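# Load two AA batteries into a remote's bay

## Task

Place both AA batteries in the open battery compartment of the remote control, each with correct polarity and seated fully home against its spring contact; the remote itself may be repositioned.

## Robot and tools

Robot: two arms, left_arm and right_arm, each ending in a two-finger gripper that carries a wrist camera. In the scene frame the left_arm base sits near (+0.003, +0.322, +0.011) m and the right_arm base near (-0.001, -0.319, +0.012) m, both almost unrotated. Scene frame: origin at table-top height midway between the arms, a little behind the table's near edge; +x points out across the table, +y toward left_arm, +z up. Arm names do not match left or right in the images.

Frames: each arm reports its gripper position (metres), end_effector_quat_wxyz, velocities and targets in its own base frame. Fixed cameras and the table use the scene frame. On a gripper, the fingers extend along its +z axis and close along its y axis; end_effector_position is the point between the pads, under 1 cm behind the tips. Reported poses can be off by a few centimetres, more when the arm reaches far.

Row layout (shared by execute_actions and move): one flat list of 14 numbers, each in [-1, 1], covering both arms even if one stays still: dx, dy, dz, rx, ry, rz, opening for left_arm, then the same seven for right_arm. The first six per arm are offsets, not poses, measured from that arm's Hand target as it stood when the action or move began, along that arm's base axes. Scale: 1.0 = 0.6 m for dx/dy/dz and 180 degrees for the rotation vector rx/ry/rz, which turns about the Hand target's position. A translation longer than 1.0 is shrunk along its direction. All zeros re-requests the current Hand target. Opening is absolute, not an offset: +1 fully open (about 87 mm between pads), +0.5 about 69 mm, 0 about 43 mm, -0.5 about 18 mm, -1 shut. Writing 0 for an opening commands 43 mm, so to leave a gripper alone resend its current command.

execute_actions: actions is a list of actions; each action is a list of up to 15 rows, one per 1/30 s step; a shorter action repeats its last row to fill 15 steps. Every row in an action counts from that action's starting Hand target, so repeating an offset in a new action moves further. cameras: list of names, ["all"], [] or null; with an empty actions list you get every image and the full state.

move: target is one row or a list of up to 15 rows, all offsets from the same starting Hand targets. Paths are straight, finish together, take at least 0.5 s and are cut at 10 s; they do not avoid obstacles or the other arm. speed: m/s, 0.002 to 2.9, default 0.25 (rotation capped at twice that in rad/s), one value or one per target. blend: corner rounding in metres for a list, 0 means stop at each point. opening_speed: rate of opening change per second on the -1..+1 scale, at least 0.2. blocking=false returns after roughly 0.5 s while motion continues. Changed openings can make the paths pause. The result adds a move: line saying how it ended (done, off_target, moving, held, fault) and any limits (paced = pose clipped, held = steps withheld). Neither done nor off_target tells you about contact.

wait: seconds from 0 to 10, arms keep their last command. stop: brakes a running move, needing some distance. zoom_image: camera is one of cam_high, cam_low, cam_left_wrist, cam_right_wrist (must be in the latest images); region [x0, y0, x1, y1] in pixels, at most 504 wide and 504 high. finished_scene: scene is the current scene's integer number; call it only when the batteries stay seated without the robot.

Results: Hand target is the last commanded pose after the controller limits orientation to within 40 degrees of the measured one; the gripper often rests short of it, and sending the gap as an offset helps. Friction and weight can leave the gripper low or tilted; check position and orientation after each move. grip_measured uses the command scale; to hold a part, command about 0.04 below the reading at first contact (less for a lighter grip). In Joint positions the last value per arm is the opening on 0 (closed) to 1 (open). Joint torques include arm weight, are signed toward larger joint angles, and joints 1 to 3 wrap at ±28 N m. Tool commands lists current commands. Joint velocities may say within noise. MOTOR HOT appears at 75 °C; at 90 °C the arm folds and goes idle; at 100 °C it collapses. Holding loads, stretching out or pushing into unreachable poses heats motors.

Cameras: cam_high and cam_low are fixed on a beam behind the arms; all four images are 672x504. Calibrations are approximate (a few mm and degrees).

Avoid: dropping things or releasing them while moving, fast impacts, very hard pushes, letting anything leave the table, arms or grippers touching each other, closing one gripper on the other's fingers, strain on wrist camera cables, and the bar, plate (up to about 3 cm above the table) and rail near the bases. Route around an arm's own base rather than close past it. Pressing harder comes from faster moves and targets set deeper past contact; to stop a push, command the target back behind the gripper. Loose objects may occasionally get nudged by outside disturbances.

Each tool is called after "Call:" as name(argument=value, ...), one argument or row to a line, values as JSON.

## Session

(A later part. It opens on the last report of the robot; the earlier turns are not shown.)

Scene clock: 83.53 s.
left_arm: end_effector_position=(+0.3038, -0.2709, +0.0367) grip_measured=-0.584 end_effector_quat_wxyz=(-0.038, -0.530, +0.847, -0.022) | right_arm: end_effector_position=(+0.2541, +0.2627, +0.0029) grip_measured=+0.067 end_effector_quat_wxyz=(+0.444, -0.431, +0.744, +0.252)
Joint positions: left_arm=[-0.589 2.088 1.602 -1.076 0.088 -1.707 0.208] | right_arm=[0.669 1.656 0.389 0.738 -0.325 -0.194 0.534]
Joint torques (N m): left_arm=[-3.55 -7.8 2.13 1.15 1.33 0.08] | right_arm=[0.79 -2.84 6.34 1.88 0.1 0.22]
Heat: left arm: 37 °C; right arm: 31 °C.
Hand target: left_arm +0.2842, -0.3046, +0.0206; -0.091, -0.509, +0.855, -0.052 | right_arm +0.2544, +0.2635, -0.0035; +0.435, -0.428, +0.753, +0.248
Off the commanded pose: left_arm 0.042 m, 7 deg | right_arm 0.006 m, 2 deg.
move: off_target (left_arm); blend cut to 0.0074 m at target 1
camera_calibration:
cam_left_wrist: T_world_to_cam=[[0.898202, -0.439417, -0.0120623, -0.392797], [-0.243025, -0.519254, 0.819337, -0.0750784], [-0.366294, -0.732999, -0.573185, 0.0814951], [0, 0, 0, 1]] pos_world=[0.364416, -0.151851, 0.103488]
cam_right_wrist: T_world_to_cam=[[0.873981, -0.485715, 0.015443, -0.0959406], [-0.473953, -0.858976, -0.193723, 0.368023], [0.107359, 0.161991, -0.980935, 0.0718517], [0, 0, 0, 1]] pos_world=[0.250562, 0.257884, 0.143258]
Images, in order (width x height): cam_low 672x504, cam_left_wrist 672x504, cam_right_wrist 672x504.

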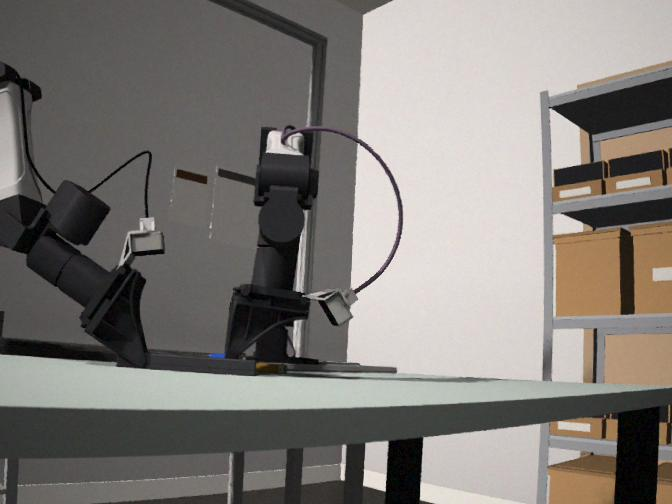

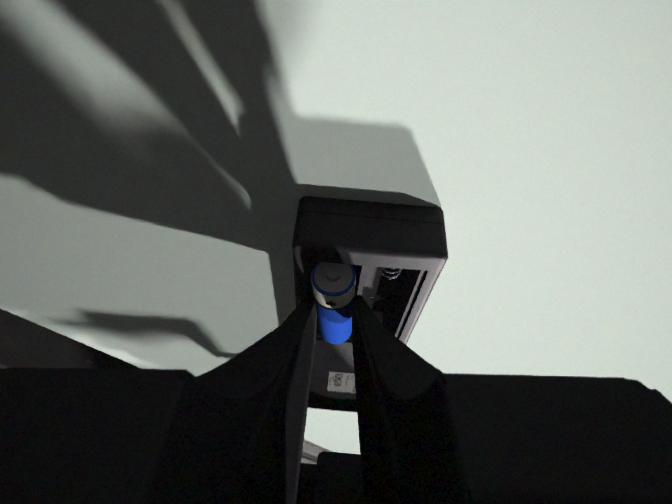

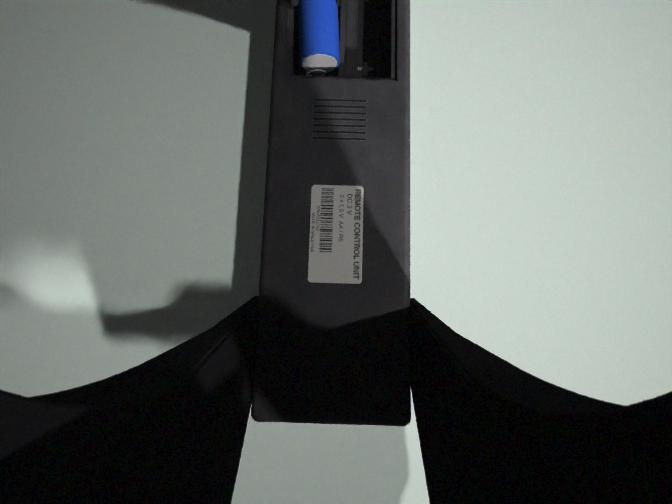

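Call:
move(
  target=[0.008,0.036,-0.03,0,0,0,-0.62,0,0,0,0,0,0,-0.15],
  speed=0.08,
  cameras=["cam_low","cam_left_wrist","cam_right_wrist"],
)

Call:
zoom_image(
  camera="cam_left_wrist",
  region=[250, 180, 430, 430],
)

Call:
zoom_image(
  camera="cam_low",
  region=[180, 300, 350, 400],
)

Call:
zoom_image(
  camera="cam_right_wrist",
  region=[240, 0, 440, 150],
)

Scene clock: 85.10 s.
left_arm: end_effector_position=(+0.3042, -0.2693, +0.0360) grip_measured=-0.584 end_effector_quat_wxyz=(-0.069, -0.523, +0.847, -0.063) | right_arm: end_effector_position=(+0.2541, +0.2627, +0.0029) grip_measured=+0.067 end_effector_quat_wxyz=(+0.444, -0.431, +0.744, +0.252)
Joint positions: left_arm=[-0.546 2.054 1.522 -0.989 0.179 -1.658 0.208] | right_arm=[0.669 1.656 0.389 0.738 -0.325 -0.194 0.534]
Joint torques (N m): left_arm=[-2.78 -4.89 0.94 1.21 0.35 0.12] | right_arm=[0.83 -2.76 6.3 1.91 0.09 0.24]
Heat: left arm: 36 °C; right arm: 31 °C.
Hand target: left_arm +0.2890, -0.2830, +0.0026; -0.091, -0.509, +0.855, -0.052 | right_arm +0.2544, +0.2635, -0.0035; +0.435, -0.428, +0.753, +0.248
Off the commanded pose: left_arm 0.039 m, 3 deg | right_arm 0.006 m, 2 deg.
move: off_target (left_arm)
camera_calibration:
cam_left_wrist: T_world_to_cam=[[0.894367, -0.446616, 0.0253518, -0.394539], [-0.240237, -0.431733, 0.869421, -0.0526595], [-0.377352, -0.783671, -0.493421, 0.0692706], [0, 0, 0, 1]] pos_world=[0.366352, -0.144657, 0.0899651]
cam_right_wrist: T_world_to_cam=[[0.873981, -0.485715, 0.015443, -0.0959406], [-0.473953, -0.858976, -0.193723, 0.368023], [0.107359, 0.161991, -0.980935, 0.0718517], [0, 0, 0, 1]] pos_world=[0.250562, 0.257884, 0.143258]
Images, in order (width x height): cam_low 672x504, cam_left_wrist 672x504, cam_right_wrist 672x504.

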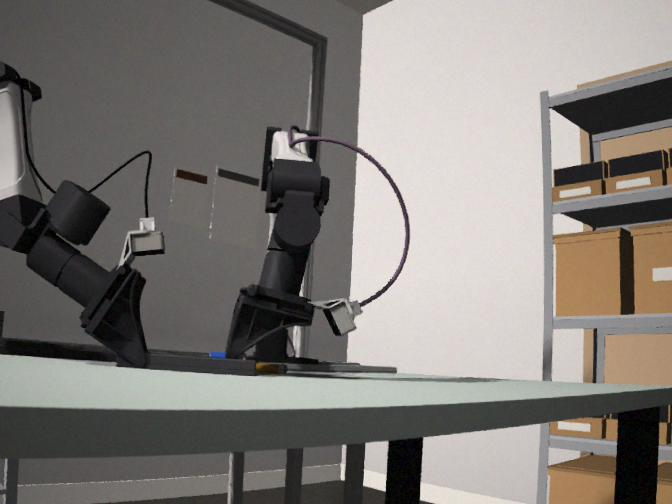

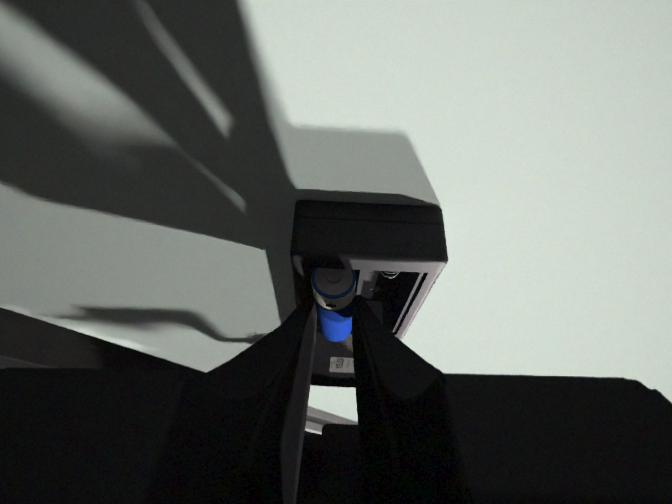

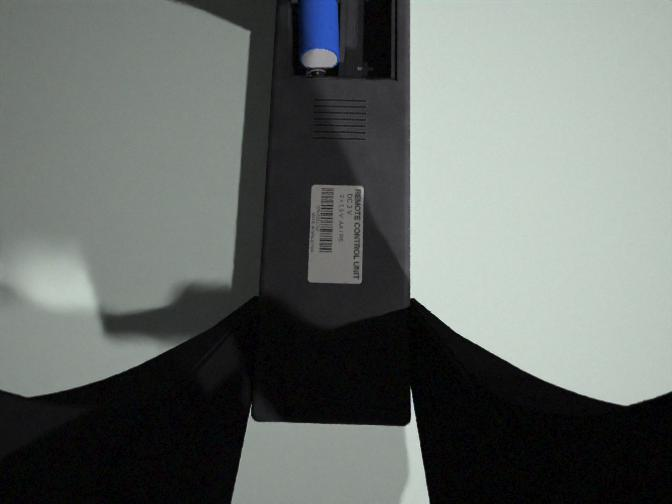

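Scaled by 2.016 from the camera's 672x504 image, which has a finer 960x720 frame.

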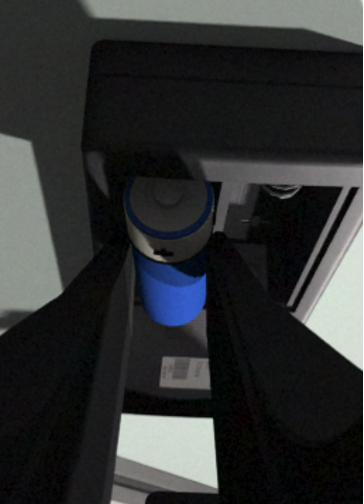

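Scaled by 2.965 from the camera's 672x504 image, which has a finer 960x720 frame.

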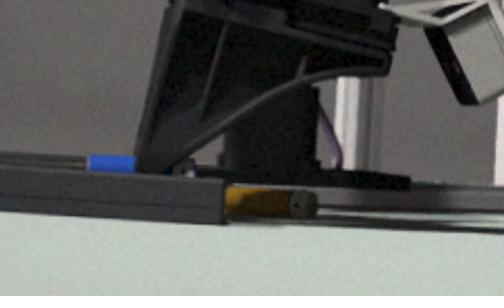

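Scaled by 2.520 from the camera's 672x504 image, which has a finer 960x720 frame.

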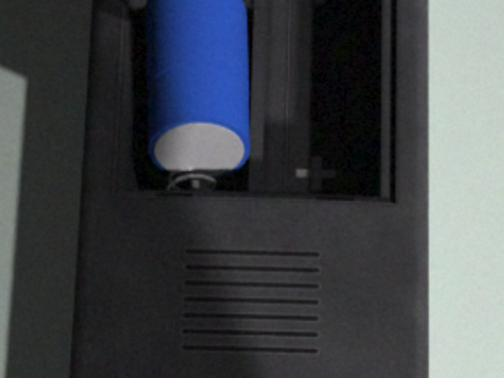

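Call:
move(
  target=[0.008,0.014,0.02,0,0,0,-0.45,0,0,0,0,0,0,-0.15],
  opening_speed=0.5,
  speed=0.08,
  cameras=["cam_low","cam_left_wrist","cam_right_wrist"],
)

Call:
zoom_image(
  camera="cam_left_wrist",
  region=[250, 180, 430, 430],
)

Call:
zoom_image(
  camera="cam_low",
  region=[180, 300, 350, 400],
)

Call:
zoom_image(
  camera="cam_right_wrist",
  region=[240, 0, 440, 150],
)

Scene clock: 86.63 s.
left_arm: end_effector_position=(+0.3041, -0.2751, +0.0372) grip_measured=-0.450 end_effector_quat_wxyz=(-0.078, -0.515, +0.850, -0.078) | right_arm: end_effector_position=(+0.2541, +0.2627, +0.0029) grip_measured=+0.067 end_effector_quat_wxyz=(+0.444, -0.431, +0.744, +0.252)
Joint positions: left_arm=[-0.545 2.054 1.517 -0.966 0.212 -1.642 0.275] | right_arm=[0.669 1.656 0.389 0.738 -0.325 -0.194 0.534]
Joint torques (N m): left_arm=[-1.02 -6.04 4.41 0.51 -0.04 0.16] | right_arm=[0.66 -2.85 6.15 1.92 0.09 0.29]
Heat: left arm: 36 °C; right arm: 31 °C.
Hand target: left_arm +0.2937, -0.2746, +0.0146; -0.091, -0.509, +0.855, -0.052 | right_arm +0.2544, +0.2635, -0.0035; +0.435, -0.428, +0.753, +0.248
Off the commanded pose: left_arm 0.025 m, 3 deg | right_arm 0.006 m, 2 deg.
move: off_target (left_arm)
camera_calibration:
cam_left_wrist: T_world_to_cam=[[0.887071, -0.459652, 0.0427192, -0.399164], [-0.247515, -0.395471, 0.884499, -0.0446767], [-0.389667, -0.795188, -0.464582, 0.0648183], [0, 0, 0, 1]] pos_world=[0.368287, -0.149602, 0.086682]
cam_right_wrist: T_world_to_cam=[[0.873981, -0.485715, 0.015443, -0.0959406], [-0.473953, -0.858976, -0.193723, 0.368023], [0.107359, 0.161991, -0.980935, 0.0718517], [0, 0, 0, 1]] pos_world=[0.250562, 0.257884, 0.143258]
Images, in order (width x height): cam_low 672x504, cam_left_wrist 672x504, cam_right_wrist 672x504.

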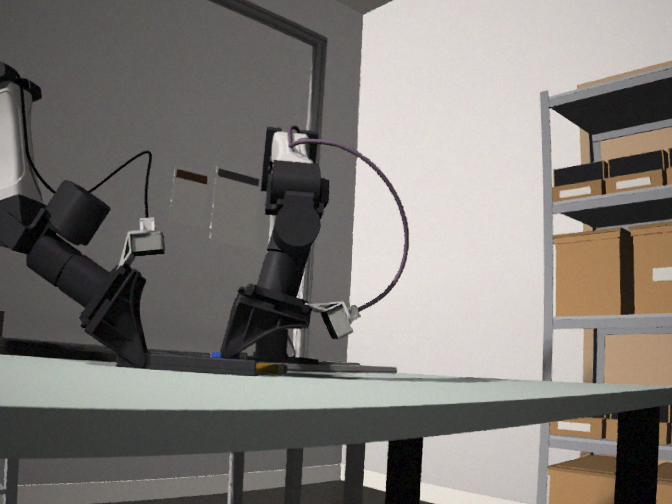

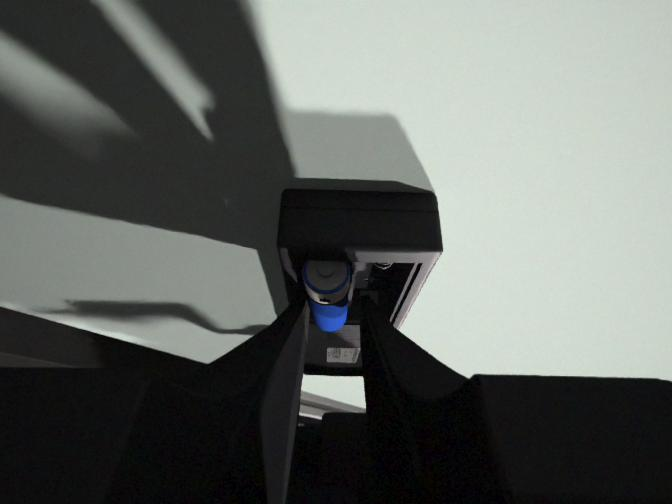

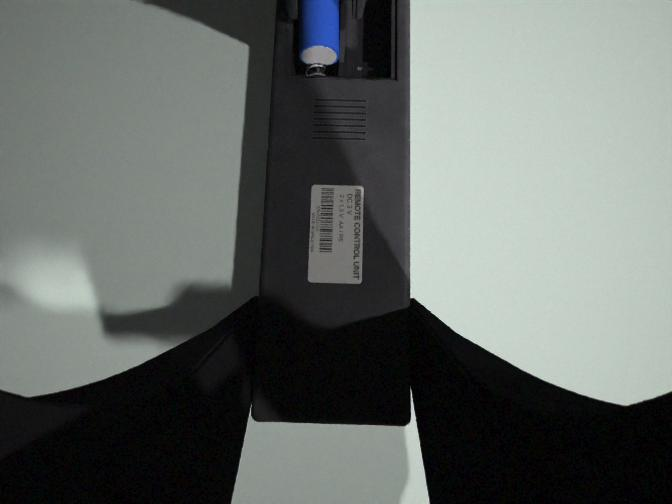

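Scaled by 2.016 from the camera's 672x504 image, which has a finer 960x720 frame.

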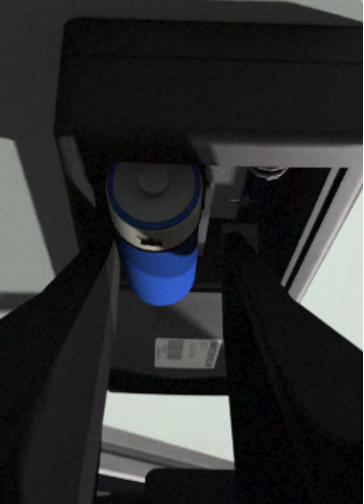

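Scaled by 2.965 from the camera's 672x504 image, which has a finer 960x720 frame.

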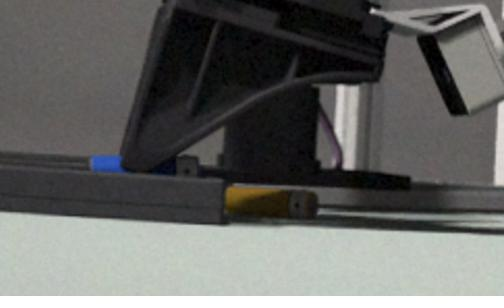

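Scaled by 2.520 from the camera's 672x504 image, which has a finer 960x720 frame.

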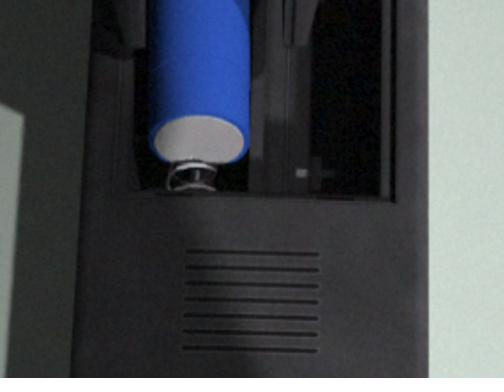

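Call:
move(
  target=[
    [0,0,0.1,0,0,0,-0.45,0,0,0,0,0,0,-0.15],
    [0.0335,0.032,0.12,0.058,-0.0325,0,-0.72,0,0,0,0,0,0,-0.15],
  ],
  speed=0.12,
  cameras=["cam_low","cam_left_wrist","cam_right_wrist"],
)

Call:
zoom_image(
  camera="cam_left_wrist",
  region=[250, 150, 430, 400],
)

Call:
zoom_image(
  camera="cam_low",
  region=[180, 300, 350, 400],
)

Call:
zoom_image(
  camera="cam_right_wrist",
  region=[240, 0, 440, 150],
)

Scene clock: 90.40 s.
left_arm: end_effector_position=(+0.3126, -0.2536, +0.0830) grip_measured=-0.720 end_effector_quat_wxyz=(-0.004, -0.509, +0.861, -0.004) | right_arm: end_effector_position=(+0.2541, +0.2627, +0.0029) grip_measured=+0.067 end_effector_quat_wxyz=(+0.445, -0.431, +0.744, +0.252)
Joint positions: left_arm=[-0.574 2.062 1.765 -1.27 0.011 -1.641 0.14] | right_arm=[0.67 1.656 0.389 0.738 -0.324 -0.194 0.534]
Joint torques (N m): left_arm=[-0.57 -9.59 9.5 0.04 -0.26 -0.03] | right_arm=[0.55 -2.78 6.24 1.91 0.07 0.23]
Heat: left arm: 36 °C; right arm: 32 °C.
Hand target: left_arm +0.3139, -0.2554, +0.0868; +0.000, -0.511, +0.859, +0.000 | right_arm +0.2544, +0.2635, -0.0035; +0.435, -0.428, +0.753, +0.247
Off the commanded pose: left_arm 0.004 m, 1 deg | right_arm 0.006 m, 2 deg.
move: done
camera_calibration:
cam_left_wrist: T_world_to_cam=[[0.875629, -0.482938, -0.00664995, -0.396981], [-0.302208, -0.558578, 0.772439, -0.0894705], [-0.376755, -0.67436, -0.635054, 0.147196], [0, 0, 0, 1]] pos_world=[0.376026, -0.142431, 0.159948]
cam_right_wrist: T_world_to_cam=[[0.873881, -0.485878, 0.0159583, -0.0958526], [-0.474049, -0.858962, -0.193553, 0.36819], [0.107751, 0.161577, -0.98096, 0.0718311], [0, 0, 0, 1]] pos_world=[0.250564, 0.258082, 0.143257]
Images, in order (width x height): cam_low 672x504, cam_left_wrist 672x504, cam_right_wrist 672x504.

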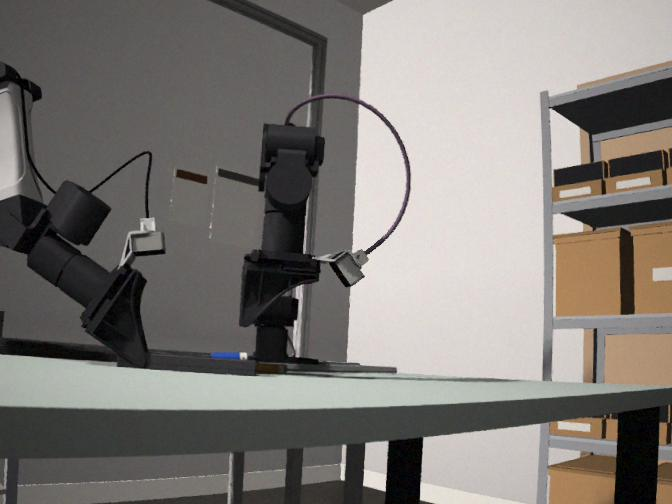

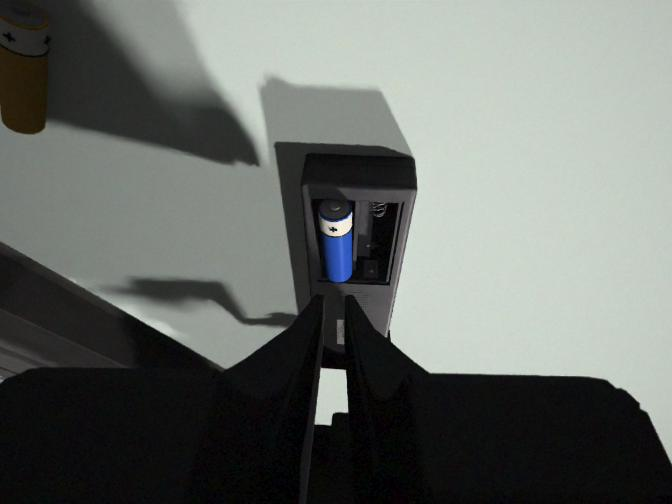

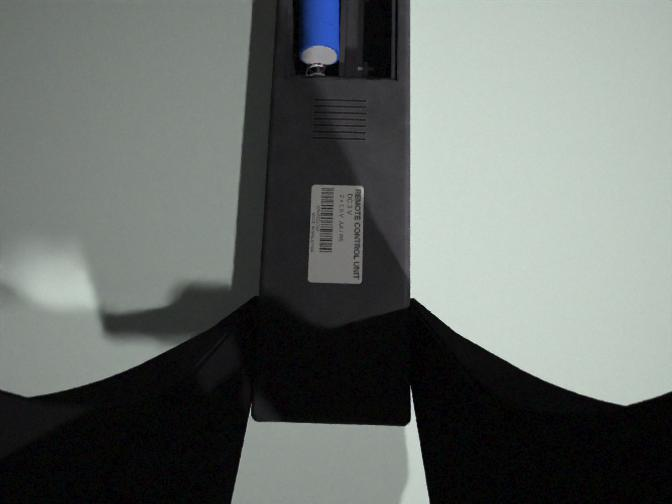

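Scaled by 2.016 from the camera's 672x504 image, which has a finer 960x720 frame.

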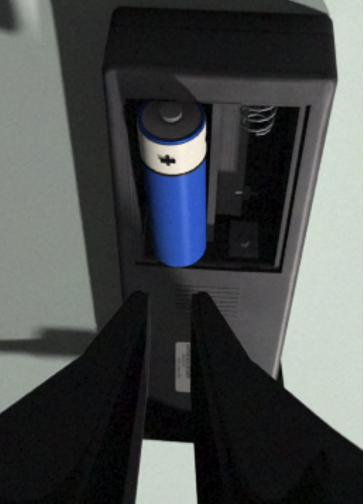

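Scaled by 2.965 from the camera's 672x504 image, which has a finer 960x720 frame.

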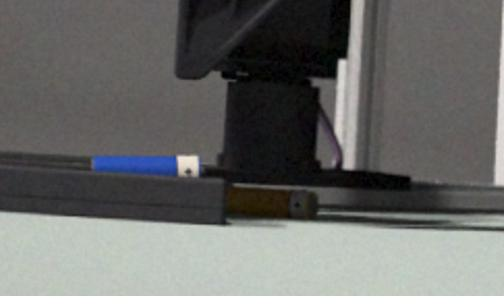

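Scaled by 2.520 from the camera's 672x504 image, which has a finer 960x720 frame.

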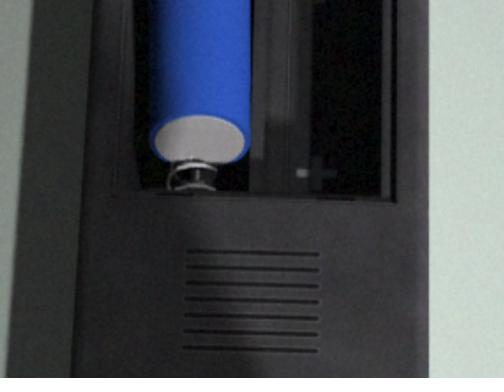

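Call:
move(
  target=[
    [0.002,0.006,-0.04,0,0,0,-0.72,0,0,0,0,0,0,-0.15],
    [0.002,0.006,-0.12,0,0,0,-0.72,0,0,0,0,0,0,-0.15],
  ],
  speed=0.1,
  blend=0.01,
  cameras=["cam_low","cam_left_wrist","cam_right_wrist"],
)

Call:
zoom_image(
  camera="cam_left_wrist",
  region=[250, 150, 430, 400],
)

Call:
zoom_image(
  camera="cam_low",
  region=[180, 300, 350, 400],
)

Call:
zoom_image(
  camera="cam_right_wrist",
  region=[240, 0, 440, 150],
)

Scene clock: 92.53 s.
left_arm: end_effector_position=(+0.3133, -0.2561, +0.0356) grip_measured=-0.719 end_effector_quat_wxyz=(-0.006, -0.509, +0.861, -0.013) | right_arm: end_effector_position=(+0.2542, +0.2626, +0.0029) grip_measured=+0.067 end_effector_quat_wxyz=(+0.445, -0.431, +0.744, +0.251)
Joint positions: left_arm=[-0.573 2.084 1.606 -1.075 0.022 -1.641 0.14] | right_arm=[0.67 1.656 0.389 0.738 -0.323 -0.194 0.534]
Joint torques (N m): left_arm=[0.13 -7.58 3.12 0.81 -0.39 0.08] | right_arm=[0.68 -2.8 6.16 1.9 0.07 0.24]
Heat: left arm: 36 °C; right arm: 32 °C.
Hand target: left_arm +0.3150, -0.2518, +0.0146; +0.000, -0.511, +0.859, +0.000 | right_arm +0.2544, +0.2635, -0.0035; +0.435, -0.428, +0.753, +0.247
Off the commanded pose: left_arm 0.021 m, 2 deg | right_arm 0.006 m, 2 deg.
move: off_target (left_arm)
camera_calibration:
cam_left_wrist: T_world_to_cam=[[0.875943, -0.482374, 0.00628597, -0.399504], [-0.306011, -0.545518, 0.780235, -0.049828], [-0.372936, -0.685365, -0.625455, 0.111328], [0, 0, 0, 1]] pos_world=[0.376213, -0.143592, 0.111019]
cam_right_wrist: T_world_to_cam=[[0.873313, -0.486894, 0.0160988, -0.0956059], [-0.475051, -0.858461, -0.193317, 0.368239], [0.107945, 0.161179, -0.981004, 0.0718966], [0, 0, 0, 1]] pos_world=[0.250665, 0.257981, 0.143257]
Images, in order (width x height): cam_low 672x504, cam_left_wrist 672x504, cam_right_wrist 672x504.

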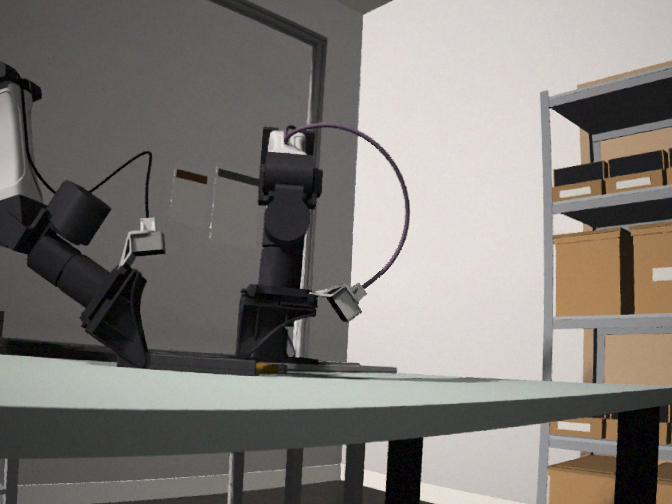

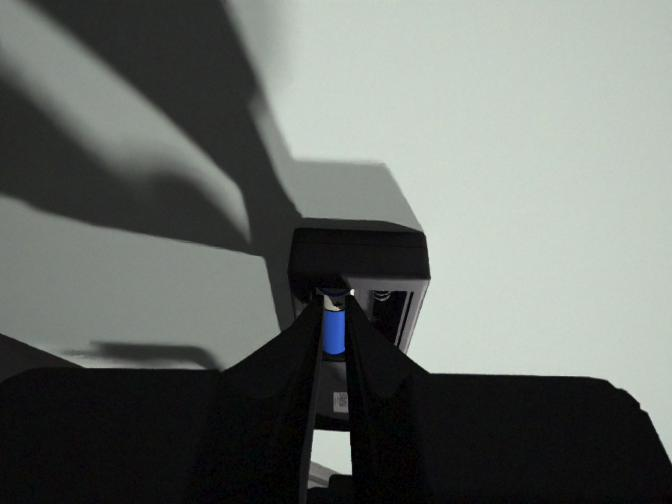

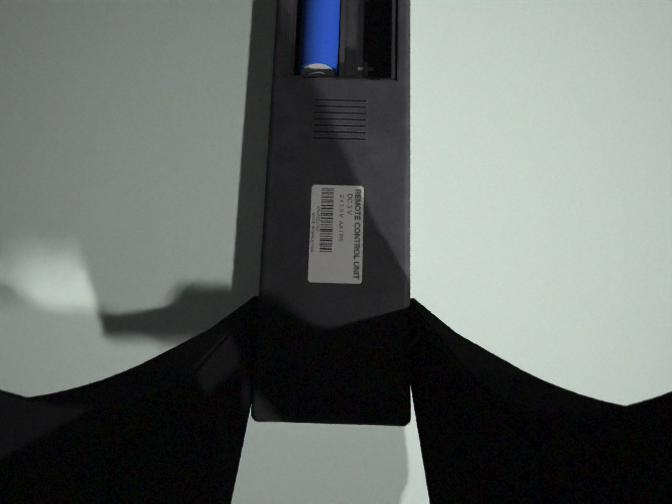

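Scaled by 2.016 from the camera's 672x504 image, which has a finer 960x720 frame.

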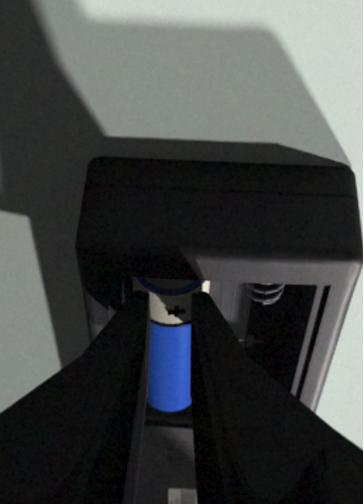

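Scaled by 2.965 from the camera's 672x504 image, which has a finer 960x720 frame.

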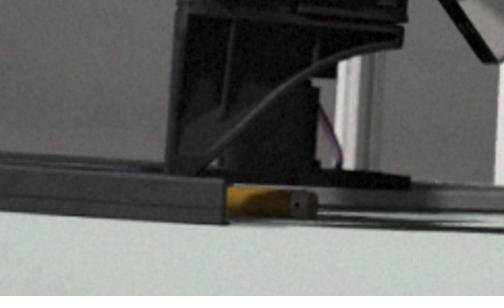

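Scaled by 2.520 from the camera's 672x504 image, which has a finer 960x720 frame.

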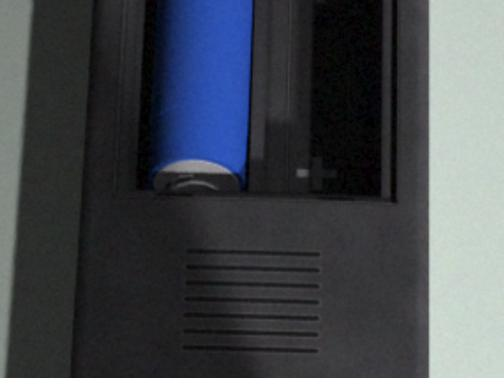

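Call:
move(
  target=[
    [0,0,-0.03,0,0,0,-0.72,0,0,0,0,0,0,-0.15],
    [0,0,0.075,0,0,0,-0.72,0,0,0,0,0,0,-0.15],
    [-0.026,-0.042,0.075,0,0,0,-0.72,0,0,0,0,0,0,-0.15],
  ],
  speed=[0.08,0.1,0.15],
  cameras=["cam_low","cam_left_wrist","cam_right_wrist"],
)

Call:
zoom_image(
  camera="cam_left_wrist",
  region=[250, 100, 430, 350],
)

Call:
zoom_image(
  camera="cam_low",
  region=[180, 300, 350, 400],
)

Call:
zoom_image(
  camera="cam_right_wrist",
  region=[240, 0, 440, 150],
)

Scene clock: 95.70 s.
left_arm: end_effector_position=(+0.2950, -0.2776, +0.0555) grip_measured=-0.720 end_effector_quat_wxyz=(-0.003, -0.503, +0.865, -0.003) | right_arm: end_effector_position=(+0.2542, +0.2626, +0.0029) grip_measured=+0.067 end_effector_quat_wxyz=(+0.445, -0.431, +0.744, +0.251)
Joint positions: left_arm=[-0.649 2.075 1.676 -1.168 0.008 -1.703 0.14] | right_arm=[0.67 1.656 0.389 0.738 -0.323 -0.194 0.534]
Joint torques (N m): left_arm=[0.28 -9.74 9.4 0.02 -0.21 -0.07] | right_arm=[0.51 -2.82 6.3 1.93 0.07 0.24]
Heat: left arm: 36 °C; right arm: 32 °C.
Hand target: left_arm +0.2995, -0.2770, +0.0598; +0.000, -0.511, +0.859, +0.000 | right_arm +0.2544, +0.2635, -0.0035; +0.435, -0.428, +0.753, +0.247
Off the commanded pose: left_arm 0.006 m, 1 deg | right_arm 0.006 m, 2 deg.
move: done
camera_calibration:
cam_left_wrist: T_world_to_cam=[[0.868528, -0.495582, -0.00760678, -0.394738], [-0.310791, -0.556501, 0.77053, -0.083708], [-0.386094, -0.666863, -0.637359, 0.111958], [0, 0, 0, 1]] pos_world=[0.360051, -0.167548, 0.132854]
cam_right_wrist: T_world_to_cam=[[0.873313, -0.486894, 0.0160988, -0.0956059], [-0.475051, -0.858461, -0.193317, 0.368239], [0.107945, 0.161179, -0.981004, 0.0718966], [0, 0, 0, 1]] pos_world=[0.250665, 0.257981, 0.143257]
Images, in order (width x height): cam_low 672x504, cam_left_wrist 672x504, cam_right_wrist 672x504.

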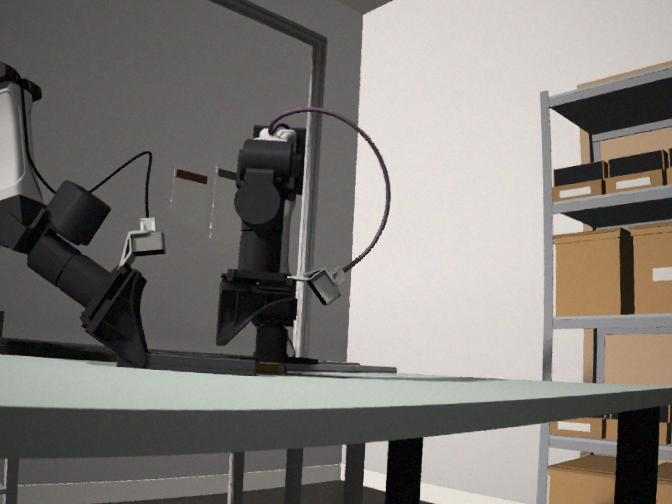

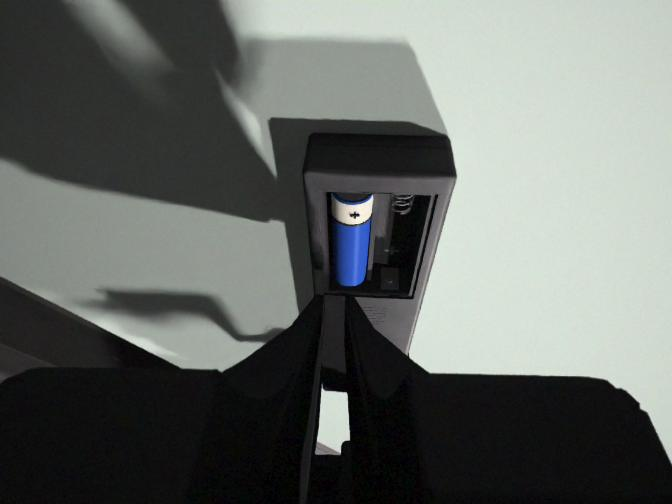

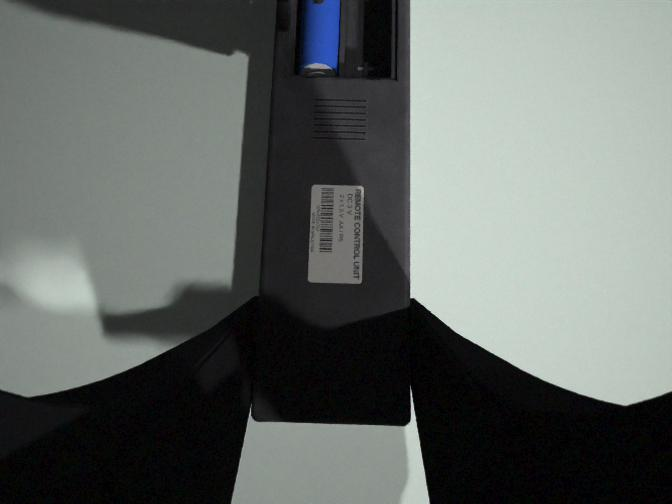

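Scaled by 2.016 from the camera's 672x504 image, which has a finer 960x720 frame.

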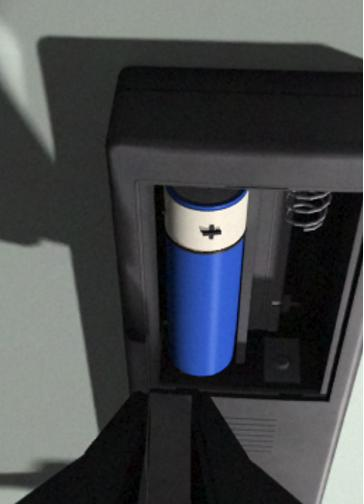

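Scaled by 2.965 from the camera's 672x504 image, which has a finer 960x720 frame.

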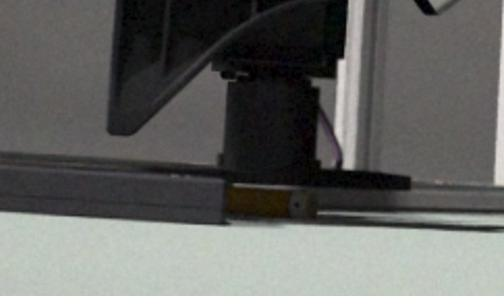

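Scaled by 2.520 from the camera's 672x504 image, which has a finer 960x720 frame.

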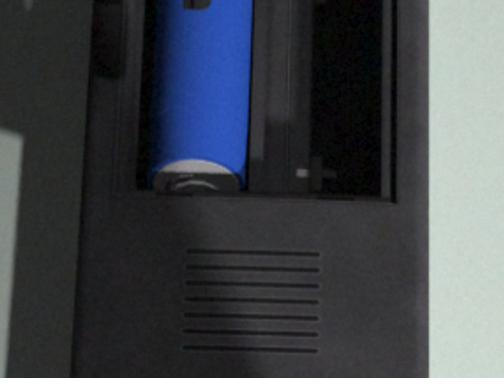

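Call:
move(
  target=[
    [0.006,-0.013,-0.02,0,0,0,-0.72,0,0,0,0,0,0,-0.15],
    [0.006,-0.013,-0.09,0,0,0,-0.72,0,0,0,0,0,0,-0.15],
  ],
  speed=0.1,
  cameras=["cam_low","cam_left_wrist","cam_right_wrist"],
)

Call:
zoom_image(
  camera="cam_left_wrist",
  region=[250, 150, 430, 400],
)

Call:
zoom_image(
  camera="cam_right_wrist",
  region=[240, 0, 440, 150],
)

Scene clock: 98.00 s.
left_arm: end_effector_position=(+0.3014, -0.2827, +0.0360) grip_measured=-0.720 end_effector_quat_wxyz=(-0.005, -0.508, +0.861, -0.008) | right_arm: end_effector_position=(+0.2542, +0.2626, +0.0029) grip_measured=+0.067 end_effector_quat_wxyz=(+0.445, -0.431, +0.744, +0.251)
Joint positions: left_arm=[-0.647 2.112 1.652 -1.1 0.015 -1.714 0.14] | right_arm=[0.67 1.656 0.389 0.738 -0.323 -0.194 0.534]
Joint torques (N m): left_arm=[-0.61 -6.48 1.55 1.17 -0.32 -0.05] | right_arm=[0.59 -2.82 6.26 1.92 0.1 0.24]
Heat: left arm: 36 °C; right arm: 32 °C.
Hand target: left_arm +0.3031, -0.2848, +0.0057; +0.000, -0.512, +0.859, +0.000 | right_arm +0.2544, +0.2635, -0.0035; +0.435, -0.428, +0.753, +0.247
Off the commanded pose: left_arm 0.030 m, 1 deg | right_arm 0.006 m, 2 deg.
move: off_target (left_arm)
camera_calibration:
cam_left_wrist: T_world_to_cam=[[0.875071, -0.483995, -0.00080594, -0.401837], [-0.304812, -0.552398, 0.775852, -0.0704518], [-0.375953, -0.678679, -0.630915, 0.0919287], [0, 0, 0, 1]] pos_world=[0.364722, -0.171015, 0.112335]
cam_right_wrist: T_world_to_cam=[[0.873313, -0.486894, 0.0160988, -0.0956059], [-0.475051, -0.858461, -0.193317, 0.368239], [0.107945, 0.161179, -0.981004, 0.0718966], [0, 0, 0, 1]] pos_world=[0.250665, 0.257981, 0.143257]
Images, in order (width x height): cam_low 672x504, cam_left_wrist 672x504, cam_right_wrist 672x504.

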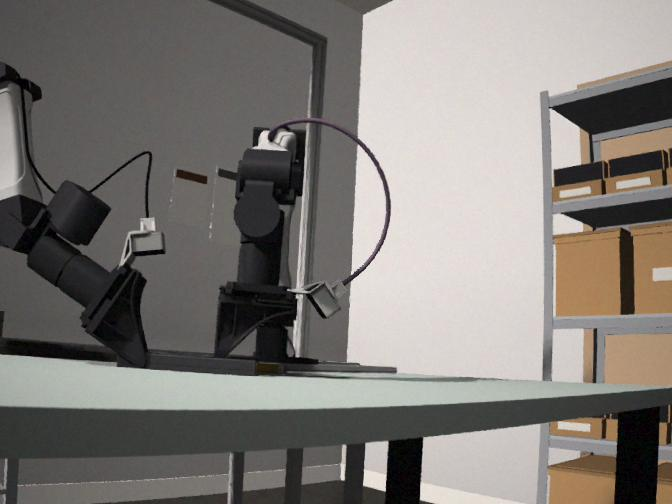

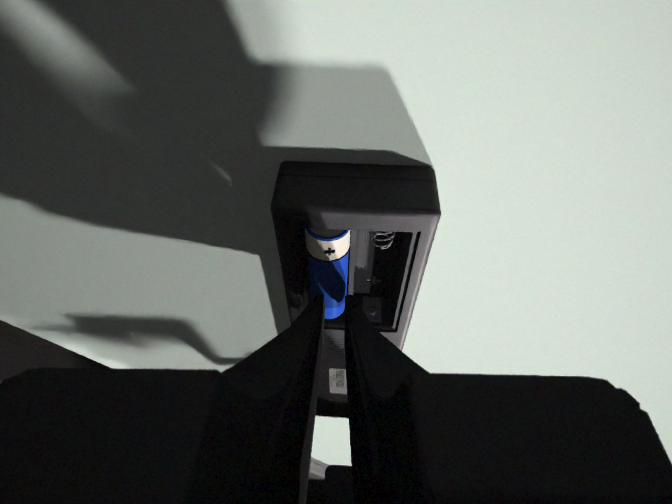

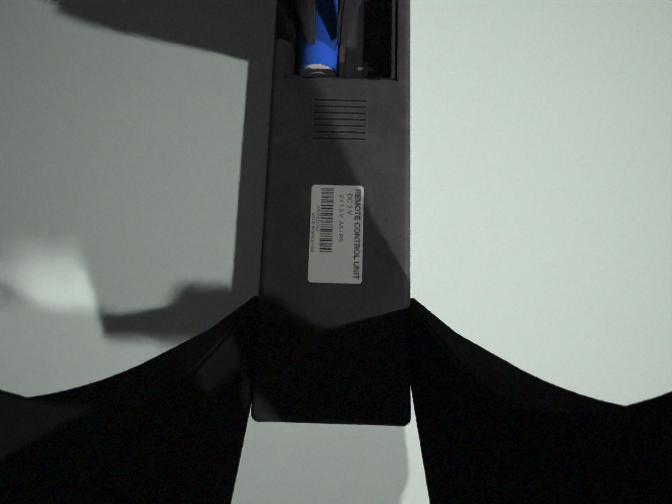

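Scaled by 2.016 from the camera's 672x504 image, which has a finer 960x720 frame.

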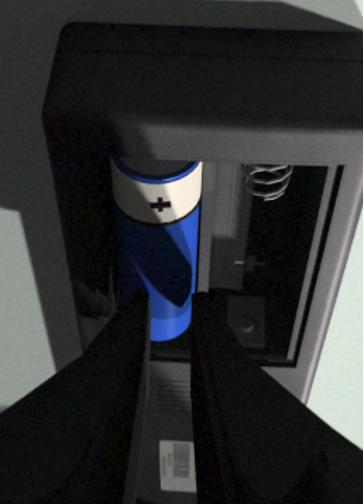

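Scaled by 2.520 from the camera's 672x504 image, which has a finer 960x720 frame.

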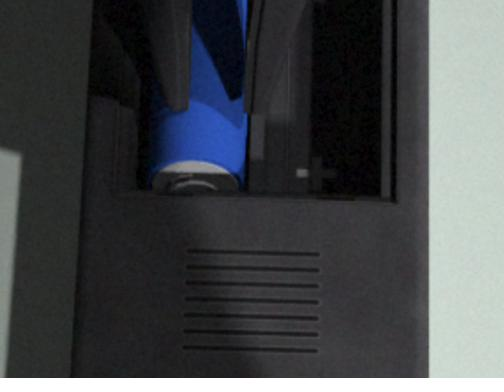

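Call:
move(
  target=[
    [0,0,0.12,0,0,0,-0.6,0,0,0,0,0,0,-0.15],
    [-0.063,0.141,0.158,0,0,-0.53,0,0,0,0,0,0,0,-0.15],
    [-0.1125,0.218,0.158,0,0,0.817,0,0,0,0,0,0,0,-0.15],
  ],
  speed=[0.12,0.4,0.4],
  blend=[0.01,0.03,0],
  cameras=["all"],
)

Call:
zoom_image(
  camera="cam_right_wrist",
  region=[240, 0, 440, 150],
)

Call:
zoom_image(
  camera="cam_low",
  region=[180, 300, 350, 400],
)

Scene clock: 107.13 s.
left_arm: end_effector_position=(+0.2362, -0.1550, +0.0969) grip_measured=+0.000 end_effector_quat_wxyz=(-0.011, +0.968, +0.252, -0.004) | right_arm: end_effector_position=(+0.2538, +0.2633, +0.0031) grip_measured=+0.067 end_effector_quat_wxyz=(+0.445, -0.432, +0.743, +0.252)
Joint positions: left_arm=[-0.724 1.575 1.211 -1.229 -0.006 1.907 0.5] | right_arm=[0.672 1.656 0.389 0.74 -0.322 -0.194 0.534]
Joint torques (N m): left_arm=[0.44 -9.02 4.85 0.3 0.06 0.24] | right_arm=[0.29 -2.81 6.3 1.9 0.03 0.2]
Heat: left arm: 37 °C; right arm: 32 °C.
Hand target: left_arm +0.2355, -0.1539, +0.1004; +0.000, +0.969, +0.247, +0.000 | right_arm +0.2544, +0.2635, -0.0035; +0.435, -0.428, +0.752, +0.247
Off the commanded pose: left_arm 0.004 m, 1 deg | right_arm 0.007 m, 2 deg.
move: done; blend cut to 0 m at target 2; target 2's new opening was sent with left_arm's hand 0.013 m and 1 deg from that target
camera_calibration:
cam_left_wrist: T_world_to_cam=[[-0.487796, 0.872857, 0.0132389, 0.24794], [0.568185, 0.305943, 0.763914, -0.139051], [0.662738, 0.380156, -0.645182, 0.112725], [0, 0, 0, 1]] pos_world=[0.125244, -0.216728, 0.175668]
cam_right_wrist: T_world_to_cam=[[0.874095, -0.485453, 0.0171276, -0.0955114], [-0.473376, -0.859199, -0.194144, 0.368401], [0.108964, 0.161592, -0.980824, 0.071673], [0, 0, 0, 1]] pos_world=[0.250068, 0.258582, 0.143457]

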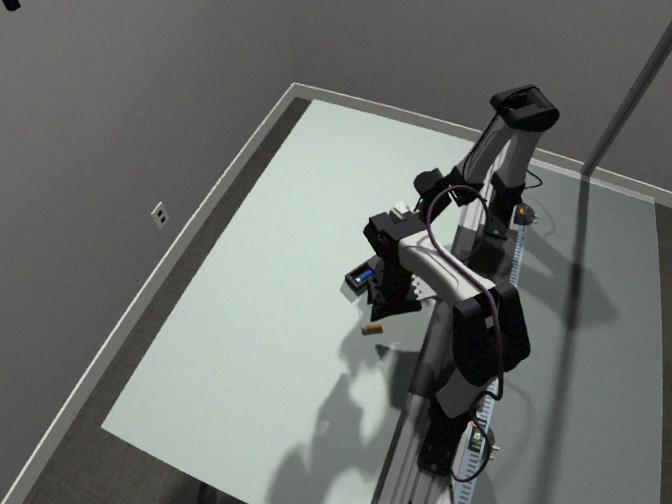

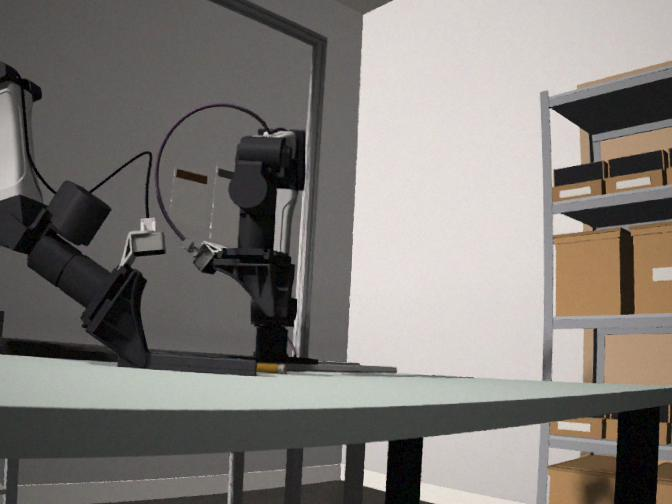

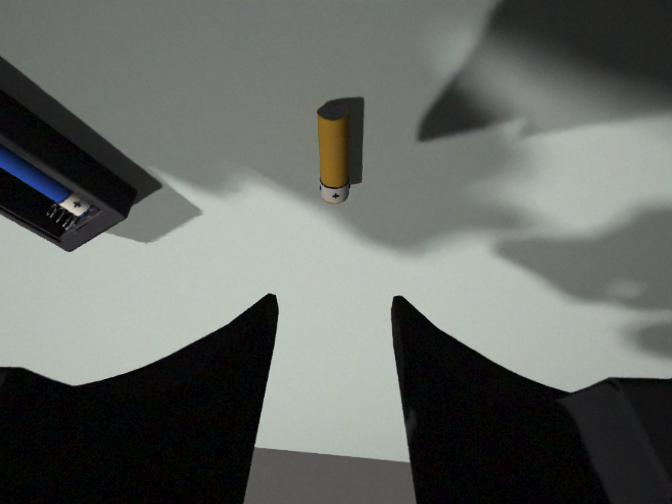

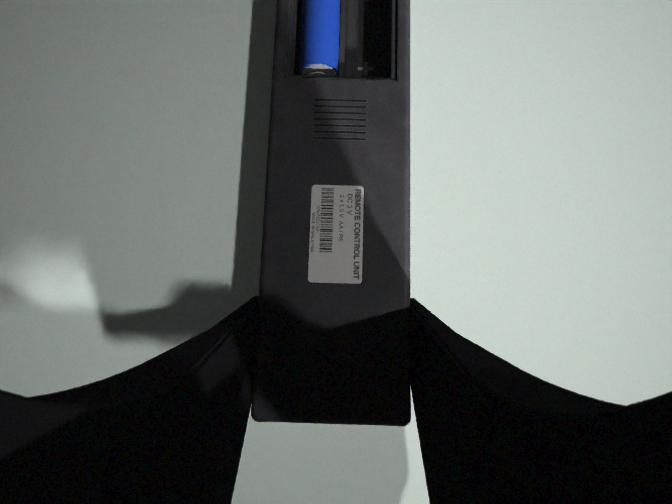

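Scaled by 2.520 from the camera's 672x504 image, which has a finer 960x720 frame.

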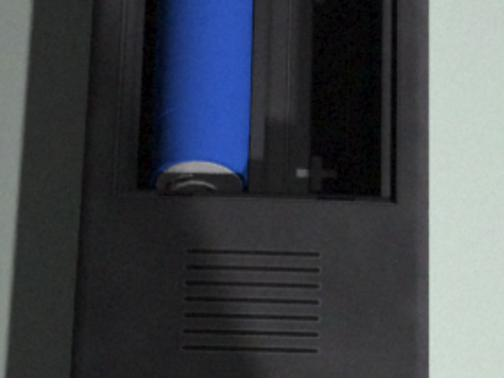

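Scaled by 2.965 from the camera's 672x504 image, which has a finer 960x720 frame.

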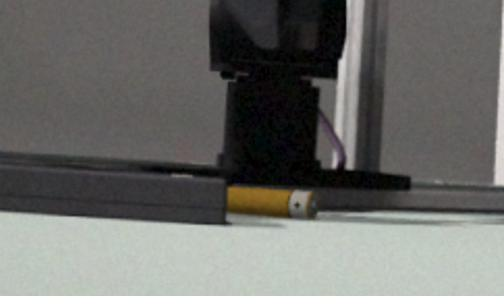

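Call:
move(
  target=[
    [0,0.003,-0.08,0,0,0,0,0,0,0,0,0,0,-0.15],
    [0,0.003,-0.128,0,0,0,0,0,0,0,0,0,0,-0.15],
  ],
  speed=[0.2,0.08],
  cameras=["cam_left_wrist","cam_low"],
)

Call:
zoom_image(
  camera="cam_low",
  region=[180, 300, 350, 400],
)

Scene clock: 109.87 s.
left_arm: end_effector_position=(+0.2372, -0.1541, +0.0286) grip_measured=+0.000 end_effector_quat_wxyz=(+0.003, +0.968, +0.252, +0.005) | right_arm: end_effector_position=(+0.2538, +0.2633, +0.0031) grip_measured=+0.067 end_effector_quat_wxyz=(+0.445, -0.432, +0.743, +0.252)
Joint positions: left_arm=[-0.719 1.615 0.969 -0.914 -0.006 1.913 0.5] | right_arm=[0.672 1.656 0.389 0.74 -0.322 -0.194 0.534]
Joint torques (N m): left_arm=[0.43 -5.71 4.59 0.34 0.06 0.26] | right_arm=[0.44 -2.78 6.13 1.91 0.03 0.21]
Heat: left arm: 36 °C; right arm: 32 °C.
Hand target: left_arm +0.2356, -0.1522, +0.0237; +0.000, +0.969, +0.247, +0.000 | right_arm +0.2544, +0.2635, -0.0035; +0.435, -0.428, +0.752, +0.247
Off the commanded pose: left_arm 0.006 m, 1 deg | right_arm 0.007 m, 2 deg.
move: done
camera_calibration:
cam_left_wrist: T_world_to_cam=[[-0.487105, 0.873163, -0.0177431, 0.249343], [0.549504, 0.322211, 0.77086, -0.0809175], [0.678804, 0.36574, -0.636757, 0.0613342], [0, 0, 0, 1]] pos_world=[0.124287, -0.214077, 0.105855]
Images, in order (width x height): cam_low 672x504, cam_left_wrist 672x504.

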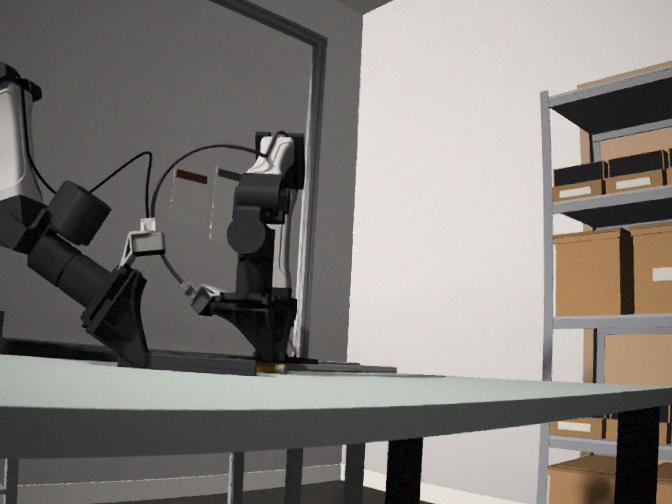

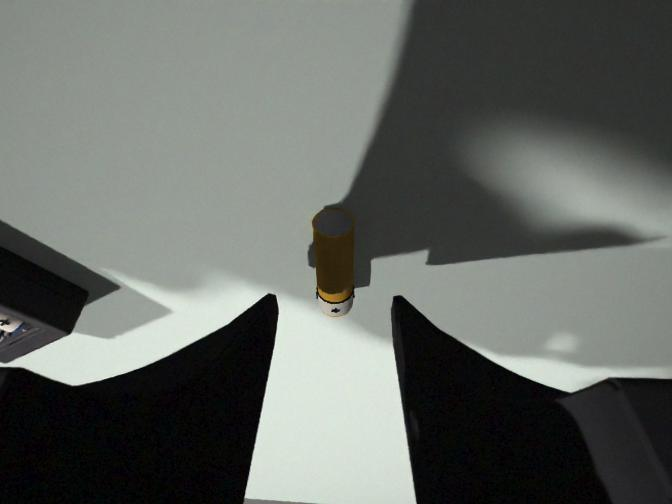

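Scaled by 2.965 from the camera's 672x504 image, which has a finer 960x720 frame.

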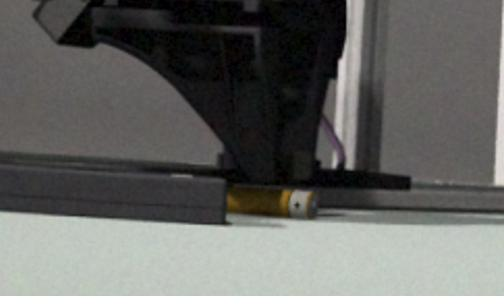

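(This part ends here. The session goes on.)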